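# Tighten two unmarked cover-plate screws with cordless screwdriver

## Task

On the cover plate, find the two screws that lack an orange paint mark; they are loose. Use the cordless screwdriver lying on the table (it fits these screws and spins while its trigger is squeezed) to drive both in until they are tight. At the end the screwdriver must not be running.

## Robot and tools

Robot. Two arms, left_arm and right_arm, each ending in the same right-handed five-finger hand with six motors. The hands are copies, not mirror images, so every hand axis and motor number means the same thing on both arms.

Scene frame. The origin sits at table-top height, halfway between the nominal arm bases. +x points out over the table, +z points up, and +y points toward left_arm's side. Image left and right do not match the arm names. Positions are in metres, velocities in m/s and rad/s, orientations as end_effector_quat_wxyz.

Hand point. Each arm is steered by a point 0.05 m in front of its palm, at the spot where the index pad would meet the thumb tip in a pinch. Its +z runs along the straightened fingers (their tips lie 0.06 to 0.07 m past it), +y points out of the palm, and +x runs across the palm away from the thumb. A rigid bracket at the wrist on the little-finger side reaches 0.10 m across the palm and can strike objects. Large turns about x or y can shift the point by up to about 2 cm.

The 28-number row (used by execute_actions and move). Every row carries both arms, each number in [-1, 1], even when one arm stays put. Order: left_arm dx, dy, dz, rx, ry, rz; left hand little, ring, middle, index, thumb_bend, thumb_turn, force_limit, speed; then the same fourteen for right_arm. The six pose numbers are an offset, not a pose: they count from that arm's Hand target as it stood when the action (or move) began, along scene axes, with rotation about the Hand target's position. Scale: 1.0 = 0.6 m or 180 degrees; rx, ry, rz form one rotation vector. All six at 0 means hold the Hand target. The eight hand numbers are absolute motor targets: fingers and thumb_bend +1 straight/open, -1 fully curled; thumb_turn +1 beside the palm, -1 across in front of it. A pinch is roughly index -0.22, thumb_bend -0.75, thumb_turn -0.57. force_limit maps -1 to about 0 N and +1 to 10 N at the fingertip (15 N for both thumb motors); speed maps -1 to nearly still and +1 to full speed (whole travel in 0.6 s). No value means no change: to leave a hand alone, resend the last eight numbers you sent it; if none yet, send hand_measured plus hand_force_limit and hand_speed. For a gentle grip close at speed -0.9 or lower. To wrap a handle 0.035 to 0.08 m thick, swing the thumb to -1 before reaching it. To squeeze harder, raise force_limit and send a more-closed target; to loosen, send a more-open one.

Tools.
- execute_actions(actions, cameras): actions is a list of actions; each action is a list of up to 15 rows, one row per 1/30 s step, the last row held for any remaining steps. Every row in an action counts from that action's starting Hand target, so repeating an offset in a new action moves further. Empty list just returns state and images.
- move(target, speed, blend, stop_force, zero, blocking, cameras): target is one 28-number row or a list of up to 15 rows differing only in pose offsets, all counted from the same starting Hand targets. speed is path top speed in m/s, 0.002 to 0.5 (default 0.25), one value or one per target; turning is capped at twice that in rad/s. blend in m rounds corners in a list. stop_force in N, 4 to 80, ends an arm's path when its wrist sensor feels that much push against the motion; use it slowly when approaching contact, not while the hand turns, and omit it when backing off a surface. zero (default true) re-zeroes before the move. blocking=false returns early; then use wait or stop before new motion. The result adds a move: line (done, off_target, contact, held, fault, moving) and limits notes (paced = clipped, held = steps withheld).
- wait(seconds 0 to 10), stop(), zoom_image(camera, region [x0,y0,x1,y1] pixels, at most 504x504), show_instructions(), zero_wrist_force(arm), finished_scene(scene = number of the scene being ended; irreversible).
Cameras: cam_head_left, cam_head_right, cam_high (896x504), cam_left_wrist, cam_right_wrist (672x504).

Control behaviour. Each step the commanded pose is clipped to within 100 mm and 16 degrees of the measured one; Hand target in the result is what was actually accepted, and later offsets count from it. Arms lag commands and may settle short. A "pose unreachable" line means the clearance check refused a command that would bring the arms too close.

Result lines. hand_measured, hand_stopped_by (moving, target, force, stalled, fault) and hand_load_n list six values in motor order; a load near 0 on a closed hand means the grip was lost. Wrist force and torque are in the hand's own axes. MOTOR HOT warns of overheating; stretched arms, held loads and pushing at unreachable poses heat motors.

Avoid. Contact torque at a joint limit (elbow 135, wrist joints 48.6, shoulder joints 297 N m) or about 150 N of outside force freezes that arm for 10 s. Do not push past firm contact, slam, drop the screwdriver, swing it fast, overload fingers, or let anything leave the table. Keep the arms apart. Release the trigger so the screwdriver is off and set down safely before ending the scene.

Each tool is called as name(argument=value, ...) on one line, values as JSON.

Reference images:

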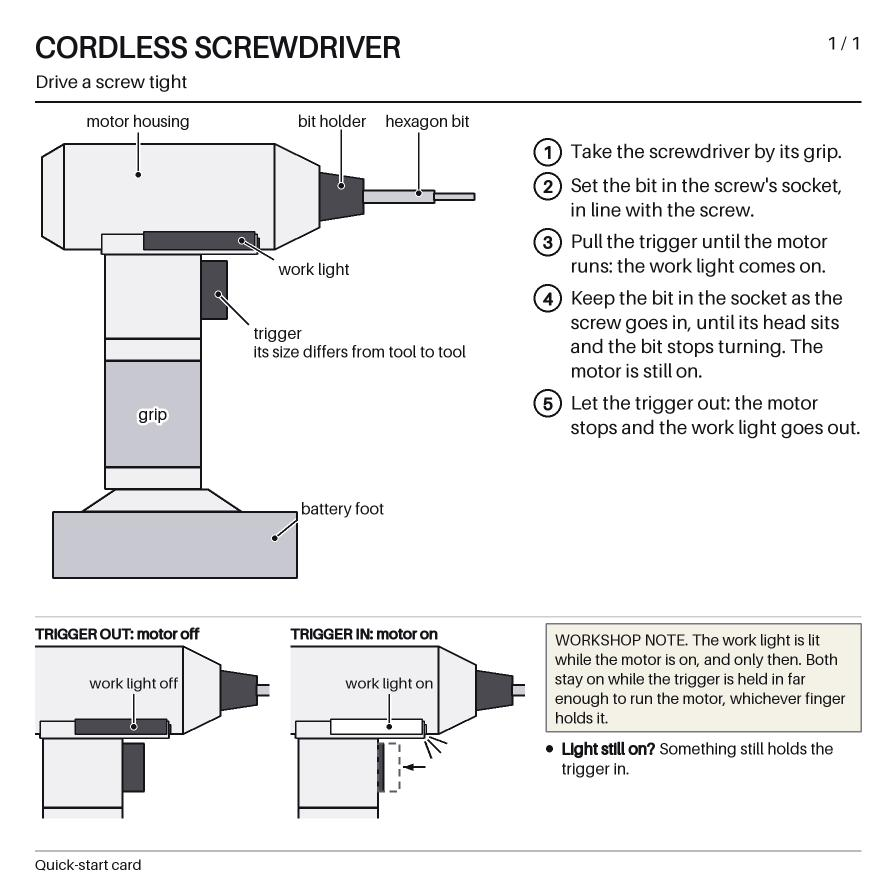

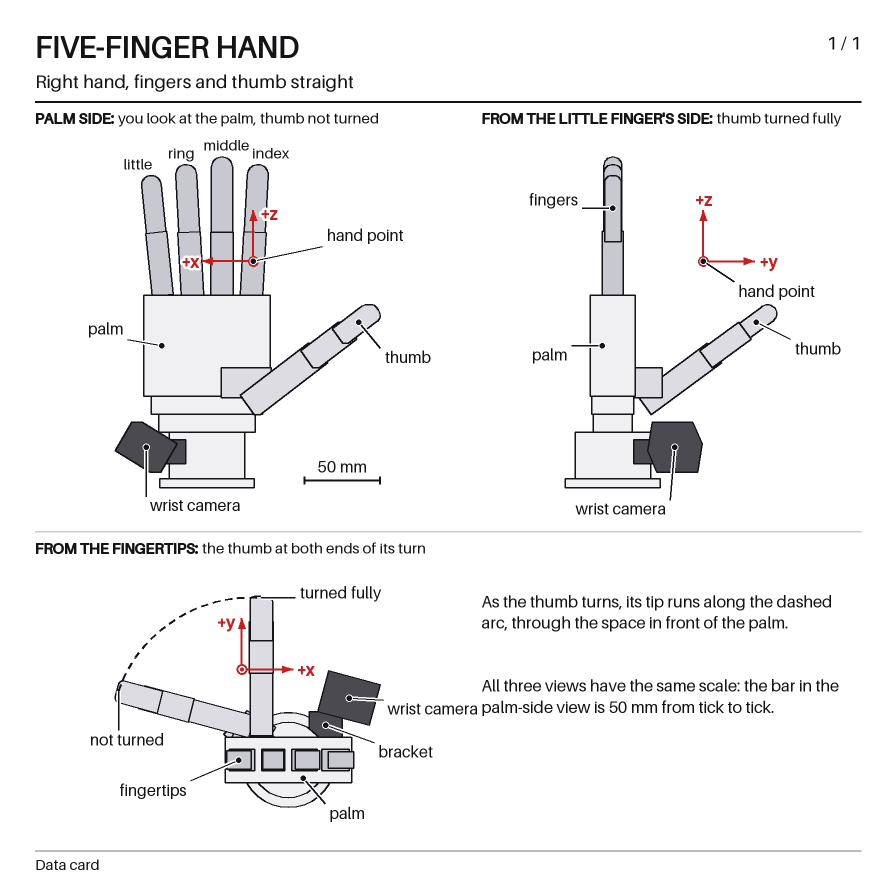

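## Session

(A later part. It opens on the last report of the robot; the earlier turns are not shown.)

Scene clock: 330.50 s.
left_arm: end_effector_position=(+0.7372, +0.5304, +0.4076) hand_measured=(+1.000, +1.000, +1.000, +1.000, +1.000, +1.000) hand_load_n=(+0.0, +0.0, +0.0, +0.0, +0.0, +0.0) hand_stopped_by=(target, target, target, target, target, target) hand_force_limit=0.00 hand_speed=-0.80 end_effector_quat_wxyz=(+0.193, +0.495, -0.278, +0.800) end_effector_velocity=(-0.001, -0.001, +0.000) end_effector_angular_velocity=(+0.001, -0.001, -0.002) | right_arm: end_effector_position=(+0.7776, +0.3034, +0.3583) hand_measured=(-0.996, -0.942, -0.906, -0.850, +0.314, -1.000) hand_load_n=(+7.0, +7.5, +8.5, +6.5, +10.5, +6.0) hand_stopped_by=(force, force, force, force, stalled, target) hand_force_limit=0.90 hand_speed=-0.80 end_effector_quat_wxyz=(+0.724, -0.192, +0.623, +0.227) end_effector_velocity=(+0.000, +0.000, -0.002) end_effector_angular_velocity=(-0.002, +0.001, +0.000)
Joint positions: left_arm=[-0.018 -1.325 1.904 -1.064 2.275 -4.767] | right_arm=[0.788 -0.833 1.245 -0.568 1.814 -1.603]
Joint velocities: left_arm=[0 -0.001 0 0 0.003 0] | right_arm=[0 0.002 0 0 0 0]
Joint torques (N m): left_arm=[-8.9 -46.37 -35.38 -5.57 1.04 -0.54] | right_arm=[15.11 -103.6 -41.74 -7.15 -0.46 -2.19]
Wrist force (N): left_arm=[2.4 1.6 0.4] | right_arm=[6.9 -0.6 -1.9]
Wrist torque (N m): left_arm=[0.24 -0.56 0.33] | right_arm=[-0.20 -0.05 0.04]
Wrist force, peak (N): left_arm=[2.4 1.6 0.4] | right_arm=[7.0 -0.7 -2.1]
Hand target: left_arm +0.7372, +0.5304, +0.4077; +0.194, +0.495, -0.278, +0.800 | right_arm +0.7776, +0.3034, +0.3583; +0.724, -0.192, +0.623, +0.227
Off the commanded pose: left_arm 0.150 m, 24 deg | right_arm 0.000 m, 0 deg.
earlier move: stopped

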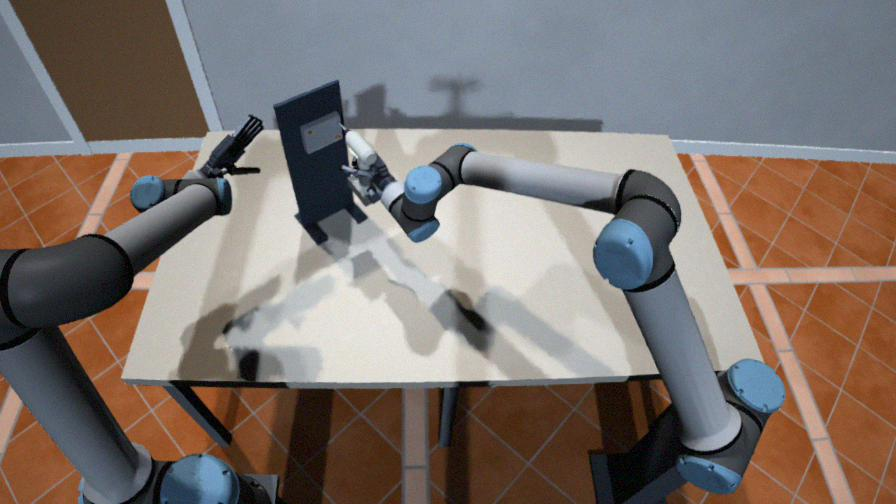

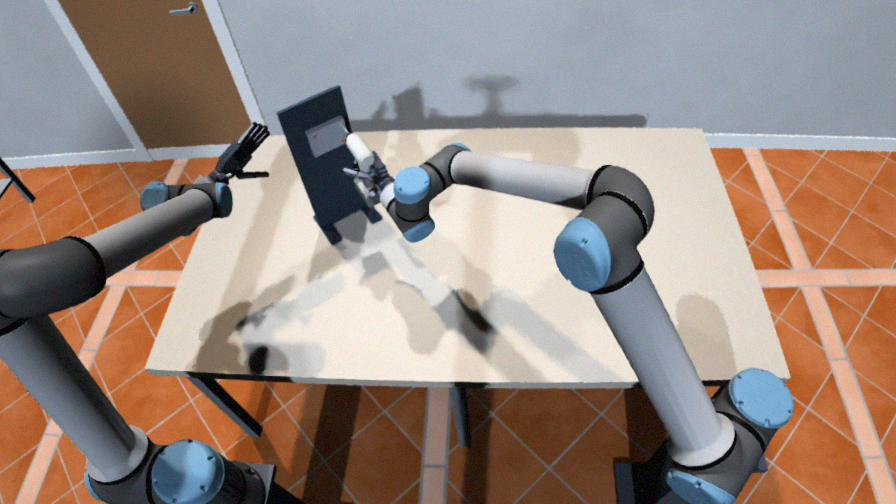

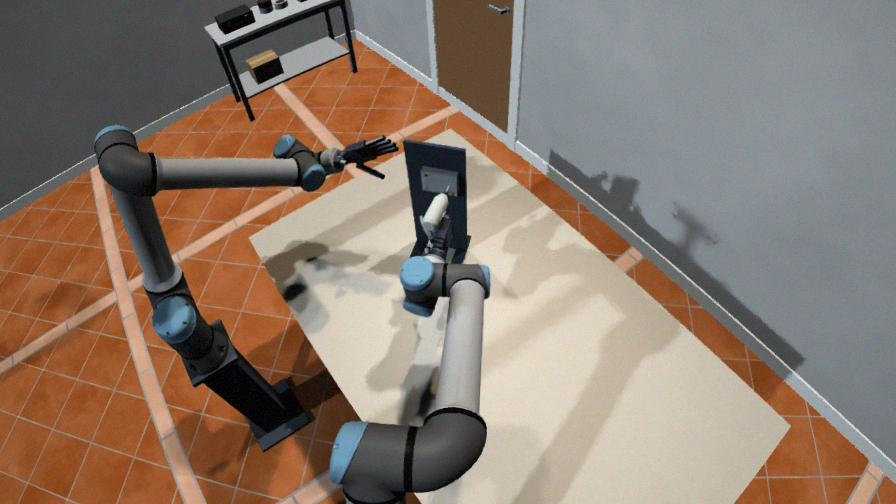

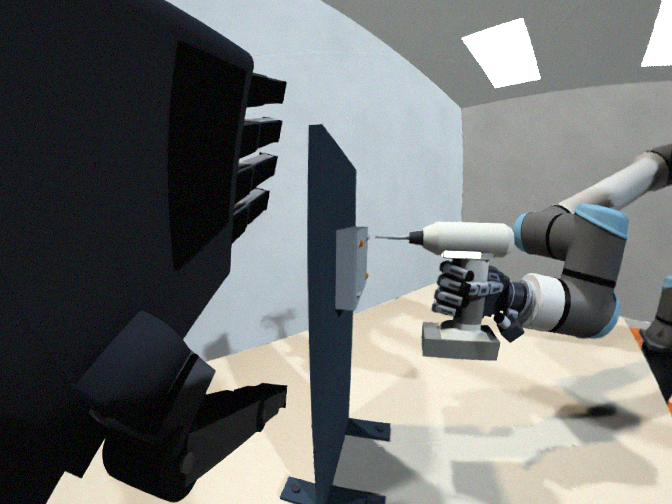

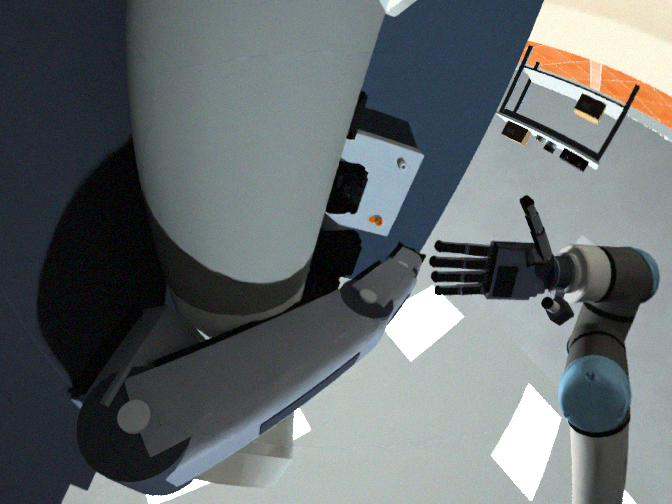

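move(target=[-0.062,-0.0842,0.2535,0,0,0.132,1,1,1,1,1,1,0,-0.8,0,0,0,0,0,0,-1,-1,-0.96,-0.9,0.3,-1,0.9,-0.8], speed=0.3, cameras=[])

move(target=[0.2051,-0.1996,0.0983,0.0457,0.3022,0,1,1,1,1,1,1,0,-0.8,0,0,0,0,0,0,-1,-1,-0.96,-0.9,0.3,-1,0.9,-0.8], speed=0.3, cameras=["cam_left_wrist"])

zoom_image(camera="cam_left_wrist", region=[310, 265, 350, 305])

Scene clock: 332.00 s.
left_arm: end_effector_position=(+0.7001, +0.4797, +0.5602) hand_measured=(+1.000, +1.000, +1.000, +1.000, +1.000, +1.000) hand_load_n=(+0.0, +0.0, +0.0, +0.0, +0.0, +0.0) hand_stopped_by=(target, target, target, target, target, target) hand_force_limit=0.00 hand_speed=-0.80 end_effector_quat_wxyz=(+0.025, +0.542, -0.170, +0.823) end_effector_velocity=(+0.000, +0.000, -0.001) end_effector_angular_velocity=(+0.000, +0.000, +0.003) | right_arm: end_effector_position=(+0.7776, +0.3034, +0.3583) hand_measured=(-0.996, -0.942, -0.906, -0.850, +0.314, -1.000) hand_load_n=(+7.0, +7.5, +9.0, +6.5, +10.5, +6.0) hand_stopped_by=(force, force, force, force, stalled, target) hand_force_limit=0.90 hand_speed=-0.80 end_effector_quat_wxyz=(+0.724, -0.192, +0.623, +0.227) end_effector_velocity=(+0.000, +0.000, +0.000) end_effector_angular_velocity=(+0.000, +0.000, +0.000)
Joint positions: left_arm=[-0.254 -1.642 1.947 -0.67 1.677 -4.479] | right_arm=[0.788 -0.833 1.245 -0.568 1.814 -1.603]
Joint velocities: left_arm=[-0.001 0 0.001 -0.001 -0.004 0.001] | right_arm=[0 -0.001 0 0 0 0]
Joint torques (N m): left_arm=[-11.45 -47.74 -30.31 -1.41 -2.34 -0.12] | right_arm=[14.23 -103.68 -45.01 -6.61 -0.57 -1.91]
Wrist force (N): left_arm=[2.1 1.1 0.3] | right_arm=[7.1 -0.1 -2.2]
Wrist torque (N m): left_arm=[0.17 -0.46 0.26] | right_arm=[-0.10 -0.06 0.06]
Wrist force, peak (N): left_arm=[4.3 2.3 0.8] | right_arm=[7.3 -0.4 -2.0]
Hand target: left_arm +0.7001, +0.4797, +0.5601; +0.025, +0.542, -0.170, +0.823 | right_arm +0.7776, +0.3034, +0.3583; +0.724, -0.192, +0.623, +0.227
Off the commanded pose: left_arm 0.000 m, 0 deg | right_arm 0.000 m, 0 deg.
move: done
No camera images: "cameras" was empty.

Scene clock: 334.17 s.
left_arm: end_effector_position=(+0.8233, +0.3594, +0.6181) hand_measured=(+1.000, +1.000, +1.000, +1.000, +1.000, +1.000) hand_load_n=(+0.0, +0.0, +0.0, +0.5, +0.0, +0.0) hand_stopped_by=(target, target, target, target, target, target) hand_force_limit=0.00 hand_speed=-0.80 end_effector_quat_wxyz=(+0.062, +0.858, -0.197, +0.470) end_effector_velocity=(+0.000, +0.001, +0.000) end_effector_angular_velocity=(+0.001, +0.002, +0.001) | right_arm: end_effector_position=(+0.7776, +0.3034, +0.3583) hand_measured=(-0.996, -0.942, -0.906, -0.850, +0.314, -1.000) hand_load_n=(+7.0, +7.5, +9.0, +6.0, +10.5, +6.0) hand_stopped_by=(force, force, force, force, stalled, target) hand_force_limit=0.90 hand_speed=-0.80 end_effector_quat_wxyz=(+0.724, -0.192, +0.623, +0.227) end_effector_velocity=(+0.000, +0.000, +0.001) end_effector_angular_velocity=(+0.001, +0.000, +0.000)
Joint positions: left_arm=[-0.369 -1.136 0.855 0.864 1.588 -4.606] | right_arm=[0.788 -0.833 1.245 -0.568 1.814 -1.603]
Joint velocities: left_arm=[0.001 0.001 -0.002 0.003 0 0] | right_arm=[0 -0.001 0 0 0 0]
Joint torques (N m): left_arm=[10.68 -55.46 -52.13 4.66 -1.67 4.27] | right_arm=[14.05 -103.77 -48.61 -6.09 -0.58 -1.61]
Wrist force (N): left_arm=[2.2 1.3 -1.4] | right_arm=[6.9 -0.4 -2.0]
Wrist torque (N m): left_arm=[0.42 -0.39 0.33] | right_arm=[-0.15 -0.04 0.04]
Wrist force, peak (N): left_arm=[3.3 1.4 -0.5] | right_arm=[7.3 -0.1 -2.0]
Hand target: left_arm +0.8233, +0.3595, +0.6181; +0.062, +0.858, -0.196, +0.470 | right_arm +0.7776, +0.3034, +0.3583; +0.724, -0.192, +0.623, +0.227
Off the commanded pose: left_arm 0.001 m, 0 deg | right_arm 0.000 m, 0 deg.
move: done
Images, in order (width x height): cam_left_wrist 672x504.

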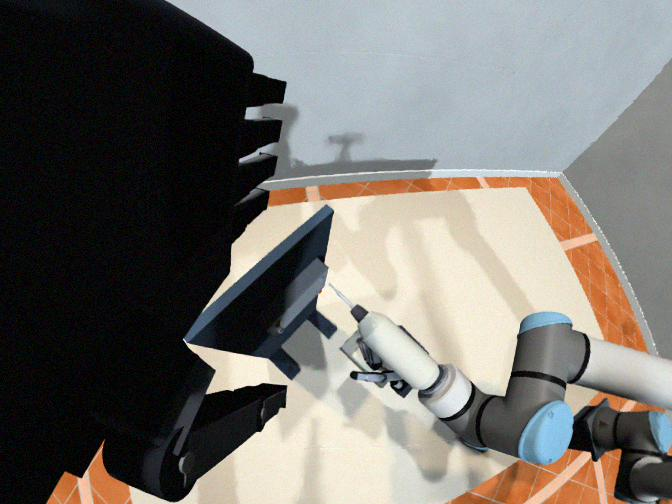

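Scaled by 12.600 from the camera's 672x504 image, which has a finer 960x720 frame.

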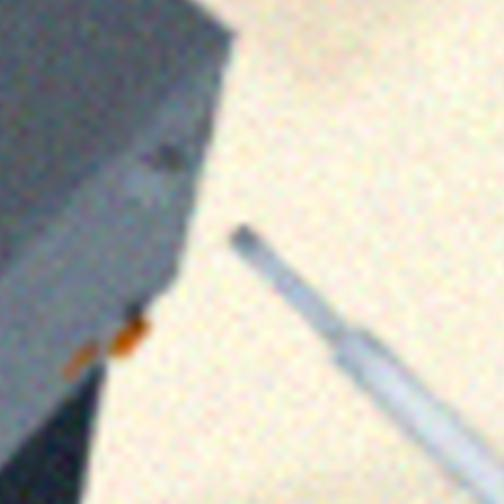

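zoom_image(camera="cam_left_wrist", region=[314, 268, 334, 288])

zoom_image(camera="cam_left_wrist", region=[312, 280, 332, 300])

Scaled by 25.200 from the camera's 672x504 image, which has a finer 960x720 frame.

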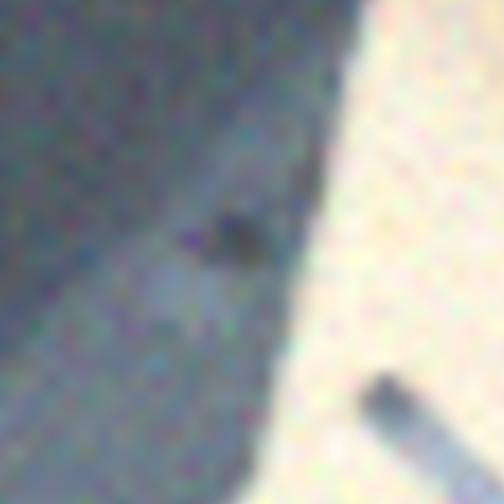

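Scaled by 25.200 from the camera's 672x504 image, which has a finer 960x720 frame.

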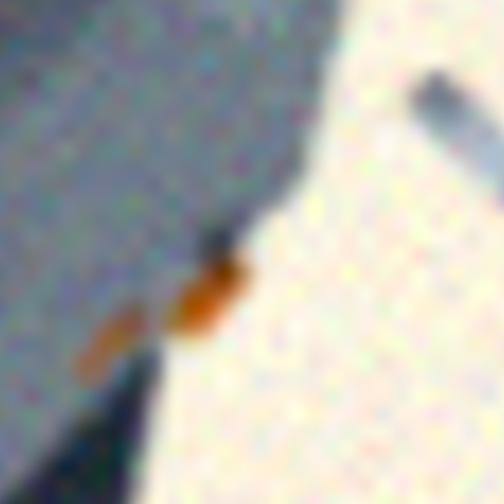

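move(target=[0,0,0,0,0,0,1,1,1,1,1,1,0,-0.8,0.00555,0.00664,0,0,0,0,-1,-1,-0.96,-0.9,0.3,-1,0.9,-0.8], speed=0.03, cameras=["cam_left_wrist", "cam_right_wrist"])

zoom_image(camera="cam_left_wrist", region=[310, 265, 350, 305])

zoom_image(camera="cam_left_wrist", region=[314, 268, 334, 288])

zoom_image(camera="cam_right_wrist", region=[380, 140, 430, 190])

Scene clock: 335.43 s.
left_arm: end_effector_position=(+0.8233, +0.3595, +0.6181) hand_measured=(+1.000, +1.000, +1.000, +1.000, +1.000, +1.000) hand_load_n=(+0.0, +0.0, +0.0, -0.5, +0.0, +0.0) hand_stopped_by=(target, target, target, target, target, target) hand_force_limit=0.00 hand_speed=-0.80 end_effector_quat_wxyz=(+0.062, +0.858, -0.196, +0.470) end_effector_velocity=(+0.000, +0.001, +0.000) end_effector_angular_velocity=(+0.000, +0.000, +0.001) | right_arm: end_effector_position=(+0.7810, +0.3075, +0.3583) hand_measured=(-0.996, -0.942, -0.906, -0.850, +0.314, -1.000) hand_load_n=(+7.0, +7.5, +9.0, +6.5, +10.5, +6.0) hand_stopped_by=(force, force, force, force, stalled, target) hand_force_limit=0.90 hand_speed=-0.80 end_effector_quat_wxyz=(+0.724, -0.192, +0.623, +0.227) end_effector_velocity=(+0.000, +0.000, -0.001) end_effector_angular_velocity=(-0.001, +0.002, +0.000)
Joint positions: left_arm=[-0.369 -1.136 0.854 0.864 1.588 -4.606] | right_arm=[0.788 -0.825 1.23 -0.561 1.814 -1.603]
Joint velocities: left_arm=[0.001 0 0 0 0 -0.001] | right_arm=[0 0 0.002 0.001 0 0]
Joint torques (N m): left_arm=[7.24 -53.79 -45.76 1.26 -2.41 3.79] | right_arm=[14.07 -121.25 -40.51 -4.38 2.14 -2.14]
Wrist force (N): left_arm=[2.2 1.7 -1.0] | right_arm=[6.8 -0.5 -2.1]
Wrist torque (N m): left_arm=[0.47 -0.40 0.34] | right_arm=[-0.17 -0.03 0.04]
Wrist force, peak (N): left_arm=[2.6 1.2 -1.3] | right_arm=[7.4 -0.6 -2.1]
Hand target: left_arm +0.8233, +0.3595, +0.6181; +0.062, +0.858, -0.196, +0.470 | right_arm +0.7809, +0.3074, +0.3583; +0.724, -0.192, +0.623, +0.227
Off the commanded pose: left_arm 0.000 m, 0 deg | right_arm 0.000 m, 0 deg.
move: done
Images, in order (width x height): cam_left_wrist 672x504, cam_right_wrist 672x504.

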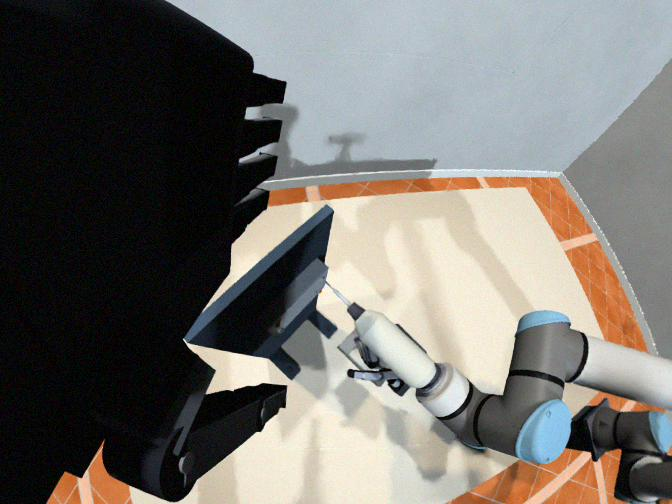

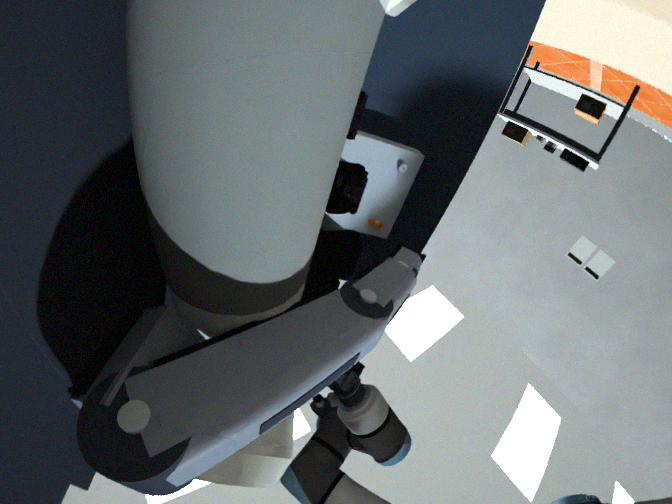

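Scaled by 12.600 from the camera's 672x504 image, which has a finer 960x720 frame.

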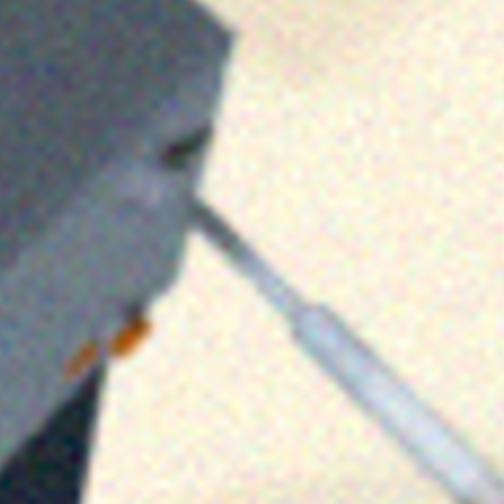

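Scaled by 25.200 from the camera's 672x504 image, which has a finer 960x720 frame.

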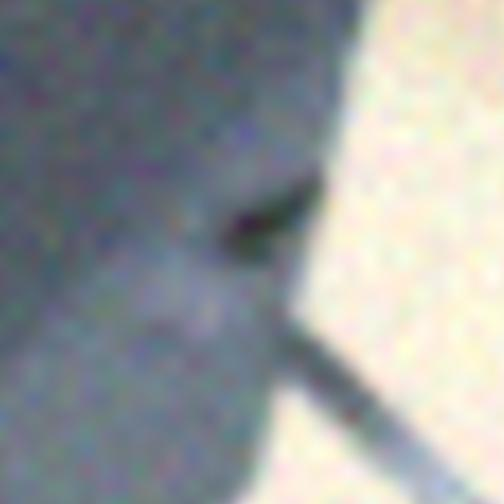

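Scaled by 10.080 from the camera's 672x504 image, which has a finer 960x720 frame.

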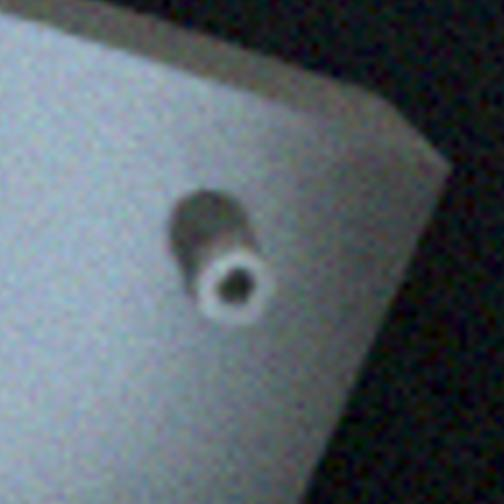

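move(target=[[0,0,0,0,0,0,1,1,1,1,1,1,0,-0.8,-0.00047,0.00069,0,0,0,0,-1,-1,-0.96,-0.9,0.3,-1,0.9,-0.8],[0,0,0,0,0,0,1,1,1,1,1,1,0,-0.8,0.00777,0.00635,0,0,0,0,-1,-1,-0.96,-0.9,0.3,-1,0.9,-0.8]], speed=0.005, stop_force=6, cameras=["cam_left_wrist"])

zoom_image(camera="cam_left_wrist", region=[310, 265, 350, 305])

zoom_image(camera="cam_left_wrist", region=[314, 268, 334, 288])

Scene clock: 337.70 s.
left_arm: end_effector_position=(+0.8233, +0.3595, +0.6181) hand_measured=(+1.000, +1.000, +1.000, +1.000, +1.000, +1.000) hand_load_n=(+0.0, +0.0, +0.0, +0.0, +0.0, +0.0) hand_stopped_by=(target, target, target, target, target, target) hand_force_limit=0.00 hand_speed=-0.80 end_effector_quat_wxyz=(+0.062, +0.858, -0.196, +0.470) end_effector_velocity=(+0.000, +0.000, +0.000) end_effector_angular_velocity=(+0.001, +0.000, -0.001) | right_arm: end_effector_position=(+0.7840, +0.3101, +0.3583) hand_measured=(-0.996, -0.942, -0.906, -0.850, +0.314, -1.000) hand_load_n=(+6.5, +7.5, +9.0, +6.5, +10.5, +6.0) hand_stopped_by=(force, force, force, force, stalled, target) hand_force_limit=0.90 hand_speed=-0.80 end_effector_quat_wxyz=(+0.724, -0.192, +0.623, +0.227) end_effector_velocity=(+0.000, +0.000, +0.000) end_effector_angular_velocity=(+0.000, +0.000, -0.001)
Joint positions: left_arm=[-0.369 -1.136 0.854 0.864 1.588 -4.606] | right_arm=[0.788 -0.819 1.219 -0.556 1.813 -1.603]
Joint velocities: left_arm=[0.001 0 0 0 0.001 0.001] | right_arm=[0 0 0 0.001 0.001 0]
Joint torques (N m): left_arm=[7.81 -62.31 -27.64 -2.05 -2.39 3.36] | right_arm=[6.62 -123.29 -46.55 -7.2 0.74 0.76]
Wrist force (N): left_arm=[2.0 1.4 -1.1] | right_arm=[7.7 -0.9 -5.6]
Wrist torque (N m): left_arm=[0.43 -0.38 0.33] | right_arm=[0.02 0.02 0.08]
Wrist force, peak (N): left_arm=[2.6 1.4 -1.6] | right_arm=[7.9 -2.1 -12.9]
Hand target: left_arm +0.8233, +0.3595, +0.6181; +0.062, +0.858, -0.196, +0.470 | right_arm +0.7840, +0.3101, +0.3583; +0.724, -0.192, +0.623, +0.227
Off the commanded pose: left_arm 0.000 m, 0 deg | right_arm 0.002 m, 0 deg.
move: contact (right_arm); path passed 1 of 2 targets
Images, in order (width x height): cam_left_wrist 672x504.

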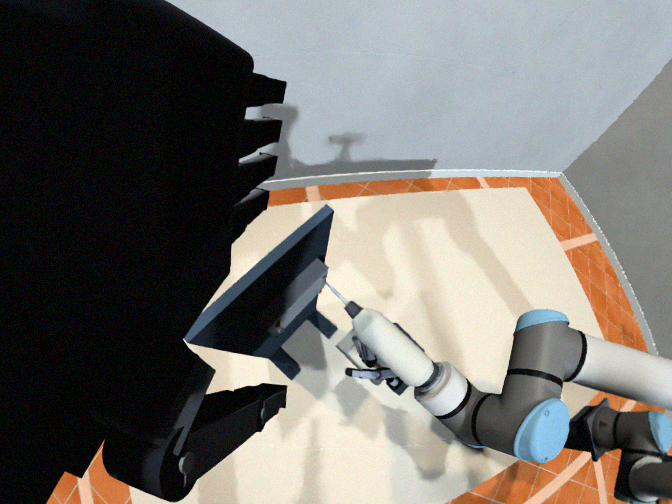

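Scaled by 12.600 from the camera's 672x504 image, which has a finer 960x720 frame.

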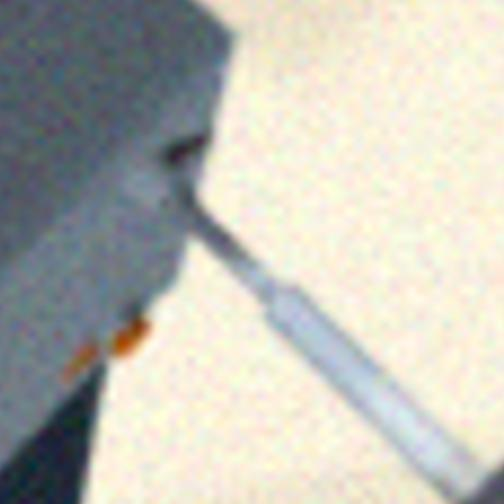

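Scaled by 25.200 from the camera's 672x504 image, which has a finer 960x720 frame.

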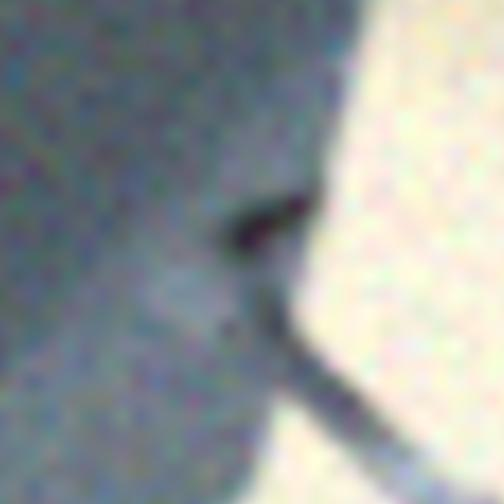

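wait(seconds=0.1, cameras=["cam_right_wrist","cam_left_wrist"])

zoom_image(camera="cam_right_wrist", region=[330, 120, 430, 220])

zoom_image(camera="cam_right_wrist", region=[387, 145, 417, 175])

Scene clock: 338.07 s.
left_arm: end_effector_position=(+0.8233, +0.3595, +0.6181) hand_measured=(+1.000, +1.000, +1.000, +1.000, +1.000, +1.000) hand_load_n=(+0.0, +0.0, +0.0, +0.0, +0.0, +0.0) hand_stopped_by=(target, target, target, target, target, target) hand_force_limit=0.00 hand_speed=-0.80 end_effector_quat_wxyz=(+0.062, +0.858, -0.196, +0.470) end_effector_velocity=(+0.000, +0.000, +0.000) end_effector_angular_velocity=(+0.000, +0.000, +0.001) | right_arm: end_effector_position=(+0.7840, +0.3101, +0.3583) hand_measured=(-0.996, -0.942, -0.906, -0.850, +0.314, -1.000) hand_load_n=(+6.5, +7.5, +9.0, +6.5, +10.0, +6.5) hand_stopped_by=(force, force, force, force, stalled, target) hand_force_limit=0.90 hand_speed=-0.80 end_effector_quat_wxyz=(+0.724, -0.192, +0.623, +0.227) end_effector_velocity=(+0.000, +0.000, -0.003) end_effector_angular_velocity=(-0.002, +0.002, +0.000)
Joint positions: left_arm=[-0.369 -1.136 0.854 0.864 1.588 -4.606] | right_arm=[0.788 -0.819 1.219 -0.556 1.813 -1.603]
Joint velocities: left_arm=[0 0 0 0 -0.001 0] | right_arm=[0 0.002 0 0 0 0]
Joint torques (N m): left_arm=[4.45 -62.32 -27.67 -2.33 -2.19 3.23] | right_arm=[12.82 -122.95 -46.18 -6.97 0.88 0.44]
Wrist force (N): left_arm=[2.2 1.1 -1.0] | right_arm=[8.1 -1.1 -7.7]
Wrist torque (N m): left_arm=[0.38 -0.41 0.33] | right_arm=[0.16 -0.01 0.11]
Wrist force, peak (N): left_arm=[2.4 1.4 -1.3] | right_arm=[8.2 -1.0 -7.7]
Hand target: left_arm +0.8233, +0.3595, +0.6181; +0.062, +0.858, -0.196, +0.470 | right_arm +0.7840, +0.3101, +0.3583; +0.724, -0.192, +0.623, +0.227
Off the commanded pose: left_arm 0.000 m, 0 deg | right_arm 0.002 m, 0 deg.
wait: 0.10 s; at rest from the start
Images, in order (width x height): cam_left_wrist 672x504, cam_right_wrist 672x504.

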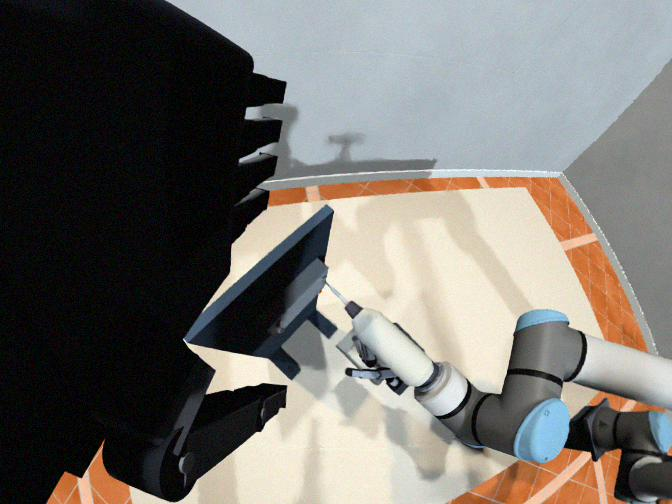

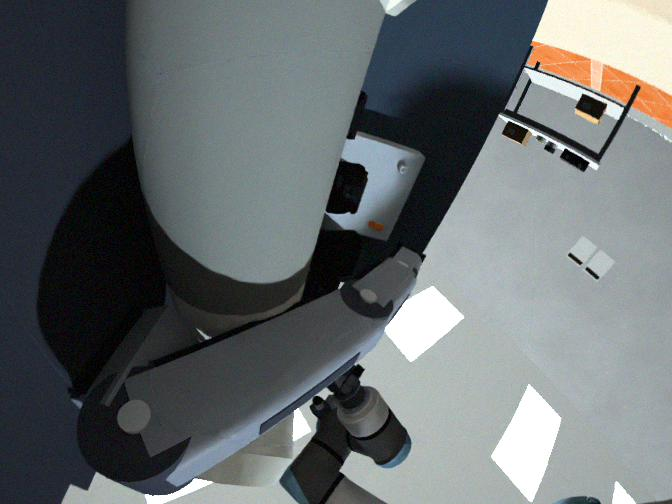

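Scaled by 5.040 from the camera's 672x504 image, which has a finer 960x720 frame.

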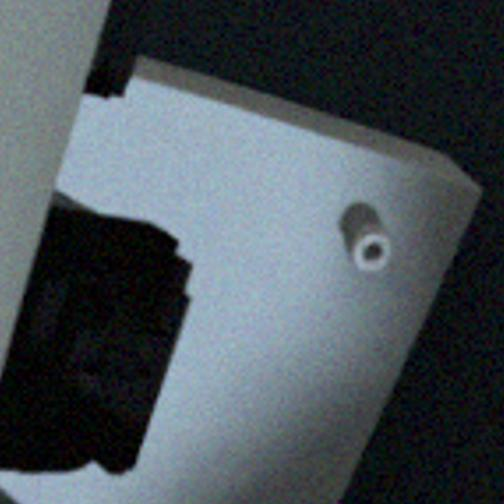

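Scaled by 16.800 from the camera's 672x504 image, which has a finer 960x720 frame.

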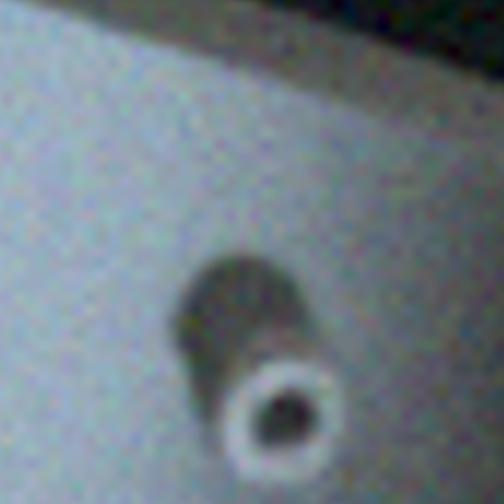

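zoom_image(camera="cam_left_wrist", region=[262, 310, 302, 350])

zoom_image(camera="cam_right_wrist", region=[360, 210, 390, 240])

Scaled by 12.600 from the camera's 672x504 image, which has a finer 960x720 frame.

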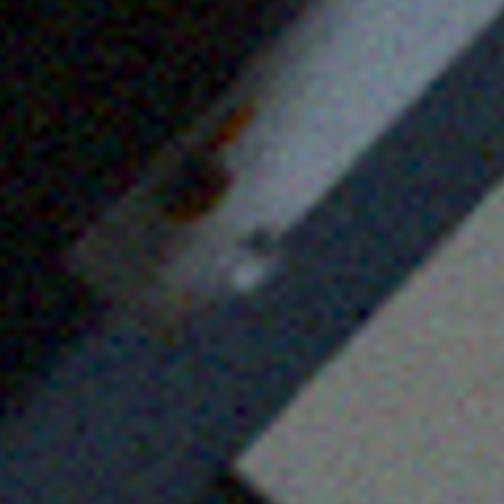

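Scaled by 16.800 from the camera's 672x504 image, which has a finer 960x720 frame.

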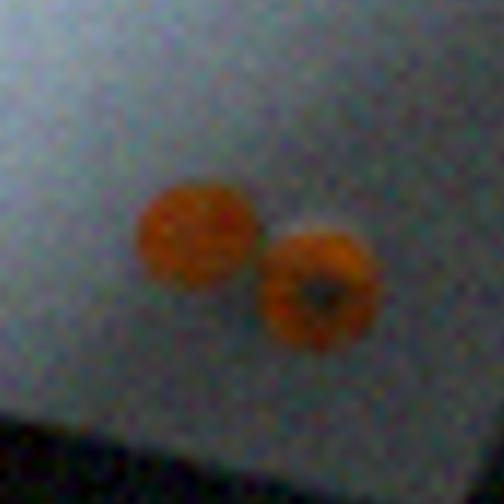

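move(target=[[0,0,0,0,0,0,1,1,1,1,1,1,0,-0.8,-0.00244,-0.00086,0,0,0,0,-1,-1,-0.96,-0.9,0.3,-1,0.9,-0.8],[0,0,0,0,0,0,1,1,1,1,1,1,0,-0.8,0.00511,0.00432,0,0,0,0,-1,-1,-0.96,-0.9,0.3,-1,0.9,-0.8]], speed=0.004, stop_force=6, cameras=["cam_left_wrist"])

zoom_image(camera="cam_left_wrist", region=[310, 265, 350, 305])

zoom_image(camera="cam_left_wrist", region=[314, 268, 334, 288])

Scene clock: 340.60 s.
left_arm: end_effector_position=(+0.8233, +0.3595, +0.6181) hand_measured=(+1.000, +1.000, +1.000, +1.000, +1.000, +1.000) hand_load_n=(+0.0, +0.0, +0.0, +0.0, +0.0, +0.0) hand_stopped_by=(target, target, target, target, target, target) hand_force_limit=0.00 hand_speed=-0.80 end_effector_quat_wxyz=(+0.062, +0.858, -0.196, +0.470) end_effector_velocity=(+0.000, +0.000, +0.000) end_effector_angular_velocity=(+0.000, +0.000, +0.000) | right_arm: end_effector_position=(+0.7834, +0.3104, +0.3584) hand_measured=(-0.996, -0.942, -0.906, -0.850, +0.314, -1.000) hand_load_n=(+7.0, +7.5, +8.5, +6.5, +10.5, +5.5) hand_stopped_by=(force, force, force, force, stalled, target) hand_force_limit=0.90 hand_speed=-0.80 end_effector_quat_wxyz=(+0.724, -0.192, +0.623, +0.227) end_effector_velocity=(+0.000, +0.000, +0.000) end_effector_angular_velocity=(+0.001, +0.000, +0.000)
Joint positions: left_arm=[-0.369 -1.136 0.854 0.864 1.588 -4.606] | right_arm=[0.788 -0.819 1.219 -0.556 1.814 -1.603]
Joint velocities: left_arm=[0 0.001 0 -0.001 0.001 0] | right_arm=[0 0 0 -0.001 0 0]
Joint torques (N m): left_arm=[0.98 -70.24 -30.07 -2.01 -1.58 2.7] | right_arm=[11.93 -124.92 -42.95 -7.13 1.21 -0.94]
Wrist force (N): left_arm=[2.2 1.3 -1.5] | right_arm=[6.9 -0.5 -5.7]
Wrist torque (N m): left_arm=[0.45 -0.39 0.33] | right_arm=[-0.04 -0.04 0.04]
Wrist force, peak (N): left_arm=[2.3 1.2 -1.8] | right_arm=[7.8 -0.3 -12.8]
Hand target: left_arm +0.8233, +0.3595, +0.6181; +0.062, +0.858, -0.196, +0.470 | right_arm +0.7834, +0.3104, +0.3584; +0.724, -0.192, +0.623, +0.227
Off the commanded pose: left_arm 0.000 m, 0 deg | right_arm 0.004 m, 0 deg.
move: contact (right_arm); path passed 1 of 2 targets
Images, in order (width x height): cam_left_wrist 672x504.

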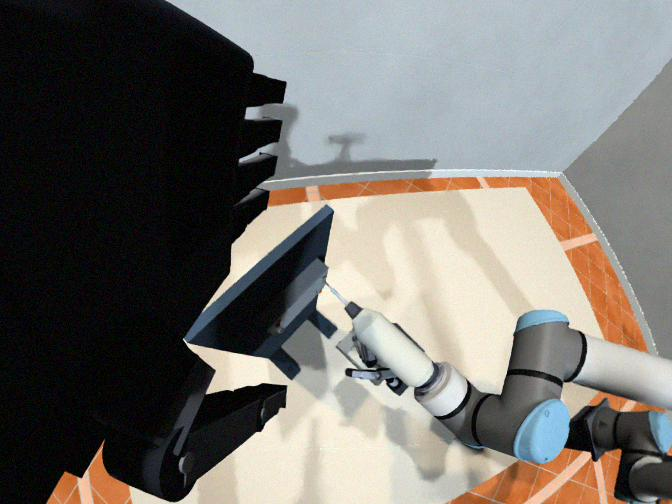

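Scaled by 12.600 from the camera's 672x504 image, which has a finer 960x720 frame.

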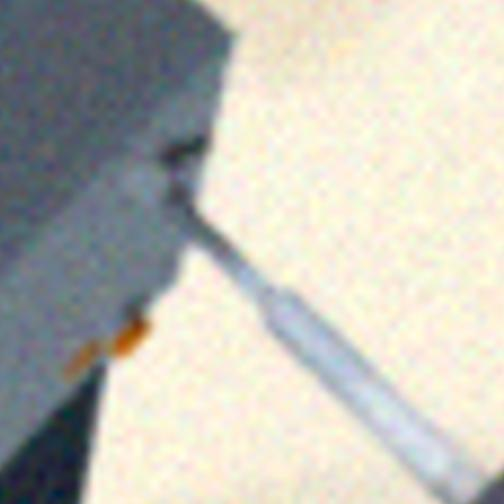

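Scaled by 25.200 from the camera's 672x504 image, which has a finer 960x720 frame.

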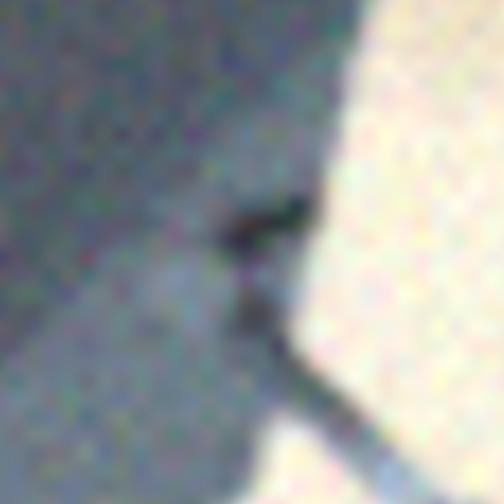

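move(target=[[0,0,0,0,0,0,1,1,1,1,1,1,0,-0.8,-0.003,-0.00004,0,0,0,0,-1,-1,-0.96,-0.9,0.3,-1,0.9,-0.8],[0,0,0,0,0,0,1,1,1,1,1,1,0,-0.8,0.00455,0.00514,0,0,0,0,-1,-1,-0.96,-0.9,0.3,-1,0.9,-0.8]], speed=0.004, stop_force=6, cameras=["cam_left_wrist"])

zoom_image(camera="cam_left_wrist", region=[310, 265, 350, 305])

zoom_image(camera="cam_left_wrist", region=[314, 268, 334, 288])

Scene clock: 343.13 s.
left_arm: end_effector_position=(+0.8233, +0.3595, +0.6181) hand_measured=(+1.000, +1.000, +1.000, +1.000, +1.000, +1.000) hand_load_n=(+0.0, +0.0, +0.0, +0.0, +0.0, +0.0) hand_stopped_by=(target, target, target, target, target, target) hand_force_limit=0.00 hand_speed=-0.80 end_effector_quat_wxyz=(+0.062, +0.858, -0.196, +0.470) end_effector_velocity=(+0.000, +0.000, +0.000) end_effector_angular_velocity=(+0.000, +0.000, +0.000) | right_arm: end_effector_position=(+0.7829, +0.3114, +0.3584) hand_measured=(-0.996, -0.942, -0.906, -0.850, +0.314, -1.000) hand_load_n=(+8.0, +7.5, +8.5, +6.5, +10.5, +4.5) hand_stopped_by=(force, force, force, force, stalled, target) hand_force_limit=0.90 hand_speed=-0.80 end_effector_quat_wxyz=(+0.724, -0.192, +0.623, +0.227) end_effector_velocity=(+0.000, +0.000, +0.001) end_effector_angular_velocity=(+0.001, -0.001, +0.000)
Joint positions: left_arm=[-0.369 -1.136 0.854 0.864 1.588 -4.606] | right_arm=[0.789 -0.818 1.217 -0.555 1.815 -1.603]
Joint velocities: left_arm=[0 0 0 0 0 0] | right_arm=[0 -0.001 0 -0.001 0 0]
Joint torques (N m): left_arm=[2.33 -77.62 -33.17 -0.74 -1.82 2.27] | right_arm=[10.66 -123.45 -43.18 -7.21 1.32 -1.49]
Wrist force (N): left_arm=[2.6 1.6 -1.2] | right_arm=[6.7 -0.5 -6.6]
Wrist torque (N m): left_arm=[0.46 -0.45 0.36] | right_arm=[-0.04 -0.14 0.03]
Wrist force, peak (N): left_arm=[2.6 1.6 -1.2] | right_arm=[6.0 -0.1 -12.6]
Hand target: left_arm +0.8233, +0.3595, +0.6181; +0.062, +0.858, -0.196, +0.470 | right_arm +0.7829, +0.3114, +0.3584; +0.724, -0.192, +0.623, +0.227
Off the commanded pose: left_arm 0.000 m, 0 deg | right_arm 0.004 m, 0 deg.
move: contact (right_arm); path passed 1 of 2 targets
Images, in order (width x height): cam_left_wrist 672x504.

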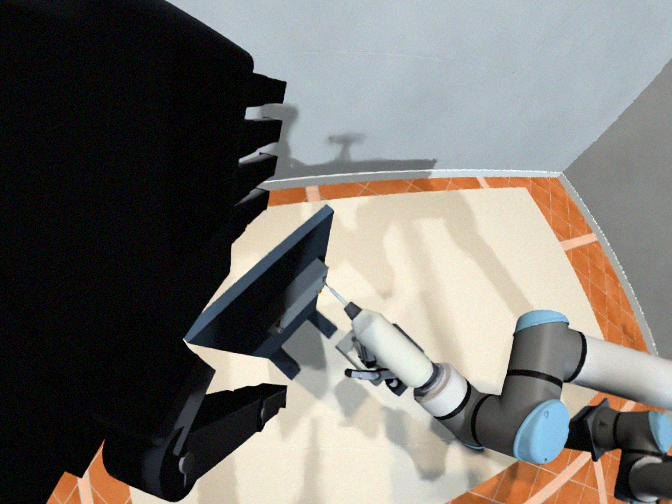

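Scaled by 12.600 from the camera's 672x504 image, which has a finer 960x720 frame.

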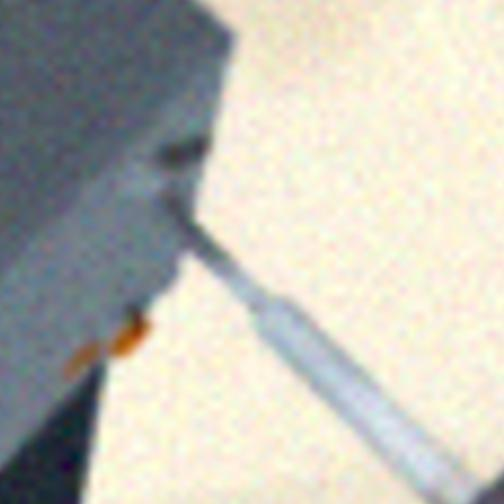

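Scaled by 25.200 from the camera's 672x504 image, which has a finer 960x720 frame.

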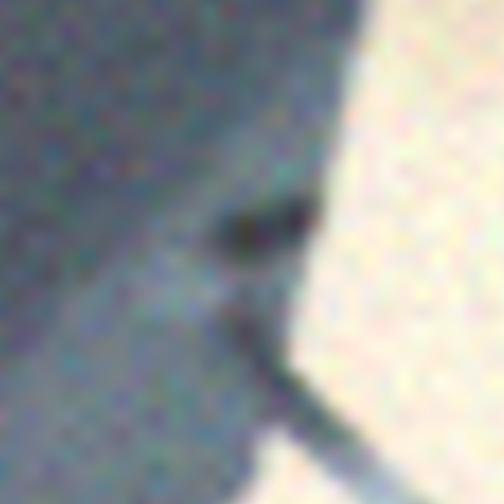

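move(target=[[0,0,0,0,0,0,1,1,1,1,1,1,0,-0.8,-0.00168,-0.00196,0,0,0,0,-1,-1,-0.96,-0.9,0.3,-1,0.9,-0.8],[0,0,0,0,0,0,1,1,1,1,1,1,0,-0.8,0.00587,0.00322,0,0,0,0,-1,-1,-0.96,-0.9,0.3,-1,0.9,-0.8]], speed=0.004, stop_force=6, cameras=["cam_left_wrist"])

zoom_image(camera="cam_left_wrist", region=[310, 265, 350, 305])

Scene clock: 345.30 s.
left_arm: end_effector_position=(+0.8233, +0.3595, +0.6181) hand_measured=(+1.000, +1.000, +1.000, +1.000, +1.000, +1.000) hand_load_n=(+0.0, +0.0, +0.0, +0.0, +0.0, +0.5) hand_stopped_by=(target, target, target, target, target, target) hand_force_limit=0.00 hand_speed=-0.80 end_effector_quat_wxyz=(+0.062, +0.858, -0.196, +0.470) end_effector_velocity=(-0.001, -0.001, +0.001) end_effector_angular_velocity=(-0.001, -0.001, -0.001) | right_arm: end_effector_position=(+0.7832, +0.3112, +0.3584) hand_measured=(-0.996, -0.942, -0.906, -0.850, +0.314, -1.000) hand_load_n=(+8.0, +7.5, +8.0, +6.5, +10.5, +4.0) hand_stopped_by=(force, force, force, force, stalled, target) hand_force_limit=0.90 hand_speed=-0.80 end_effector_quat_wxyz=(+0.724, -0.192, +0.623, +0.227) end_effector_velocity=(+0.000, +0.000, +0.000) end_effector_angular_velocity=(+0.000, +0.000, +0.000)
Joint positions: left_arm=[-0.369 -1.136 0.854 0.864 1.588 -4.606] | right_arm=[0.789 -0.818 1.217 -0.555 1.814 -1.603]
Joint velocities: left_arm=[-0.001 -0.001 0 0 0 -0.001] | right_arm=[0 0 0 0 0 0]
Joint torques (N m): left_arm=[1.84 -83.77 -36.01 -0.87 -1.43 1.68] | right_arm=[11.45 -123.73 -44.16 -7.38 1.31 -1.69]
Wrist force (N): left_arm=[2.1 1.4 -1.4] | right_arm=[6.7 -0.5 -8.5]
Wrist torque (N m): left_arm=[0.46 -0.38 0.33] | right_arm=[0.02 -0.18 0.03]
Wrist force, peak (N): left_arm=[2.5 1.7 -1.6] | right_arm=[5.9 -0.7 -14.6]
Hand target: left_arm +0.8233, +0.3595, +0.6181; +0.062, +0.858, -0.196, +0.470 | right_arm +0.7831, +0.3113, +0.3584; +0.724, -0.192, +0.623, +0.227
Off the commanded pose: left_arm 0.000 m, 0 deg | right_arm 0.004 m, 0 deg.
move: contact (right_arm); path passed 1 of 2 targets
Images, in order (width x height): cam_left_wrist 672x504.

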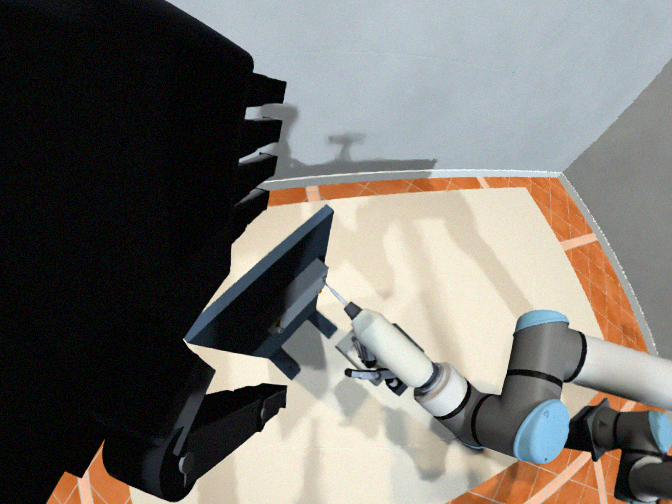

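Scaled by 12.600 from the camera's 672x504 image, which has a finer 960x720 frame.

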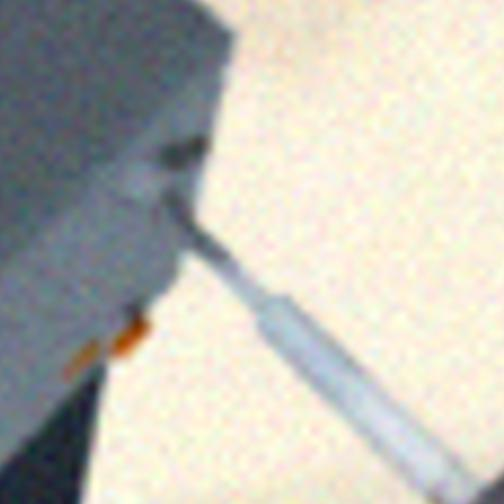

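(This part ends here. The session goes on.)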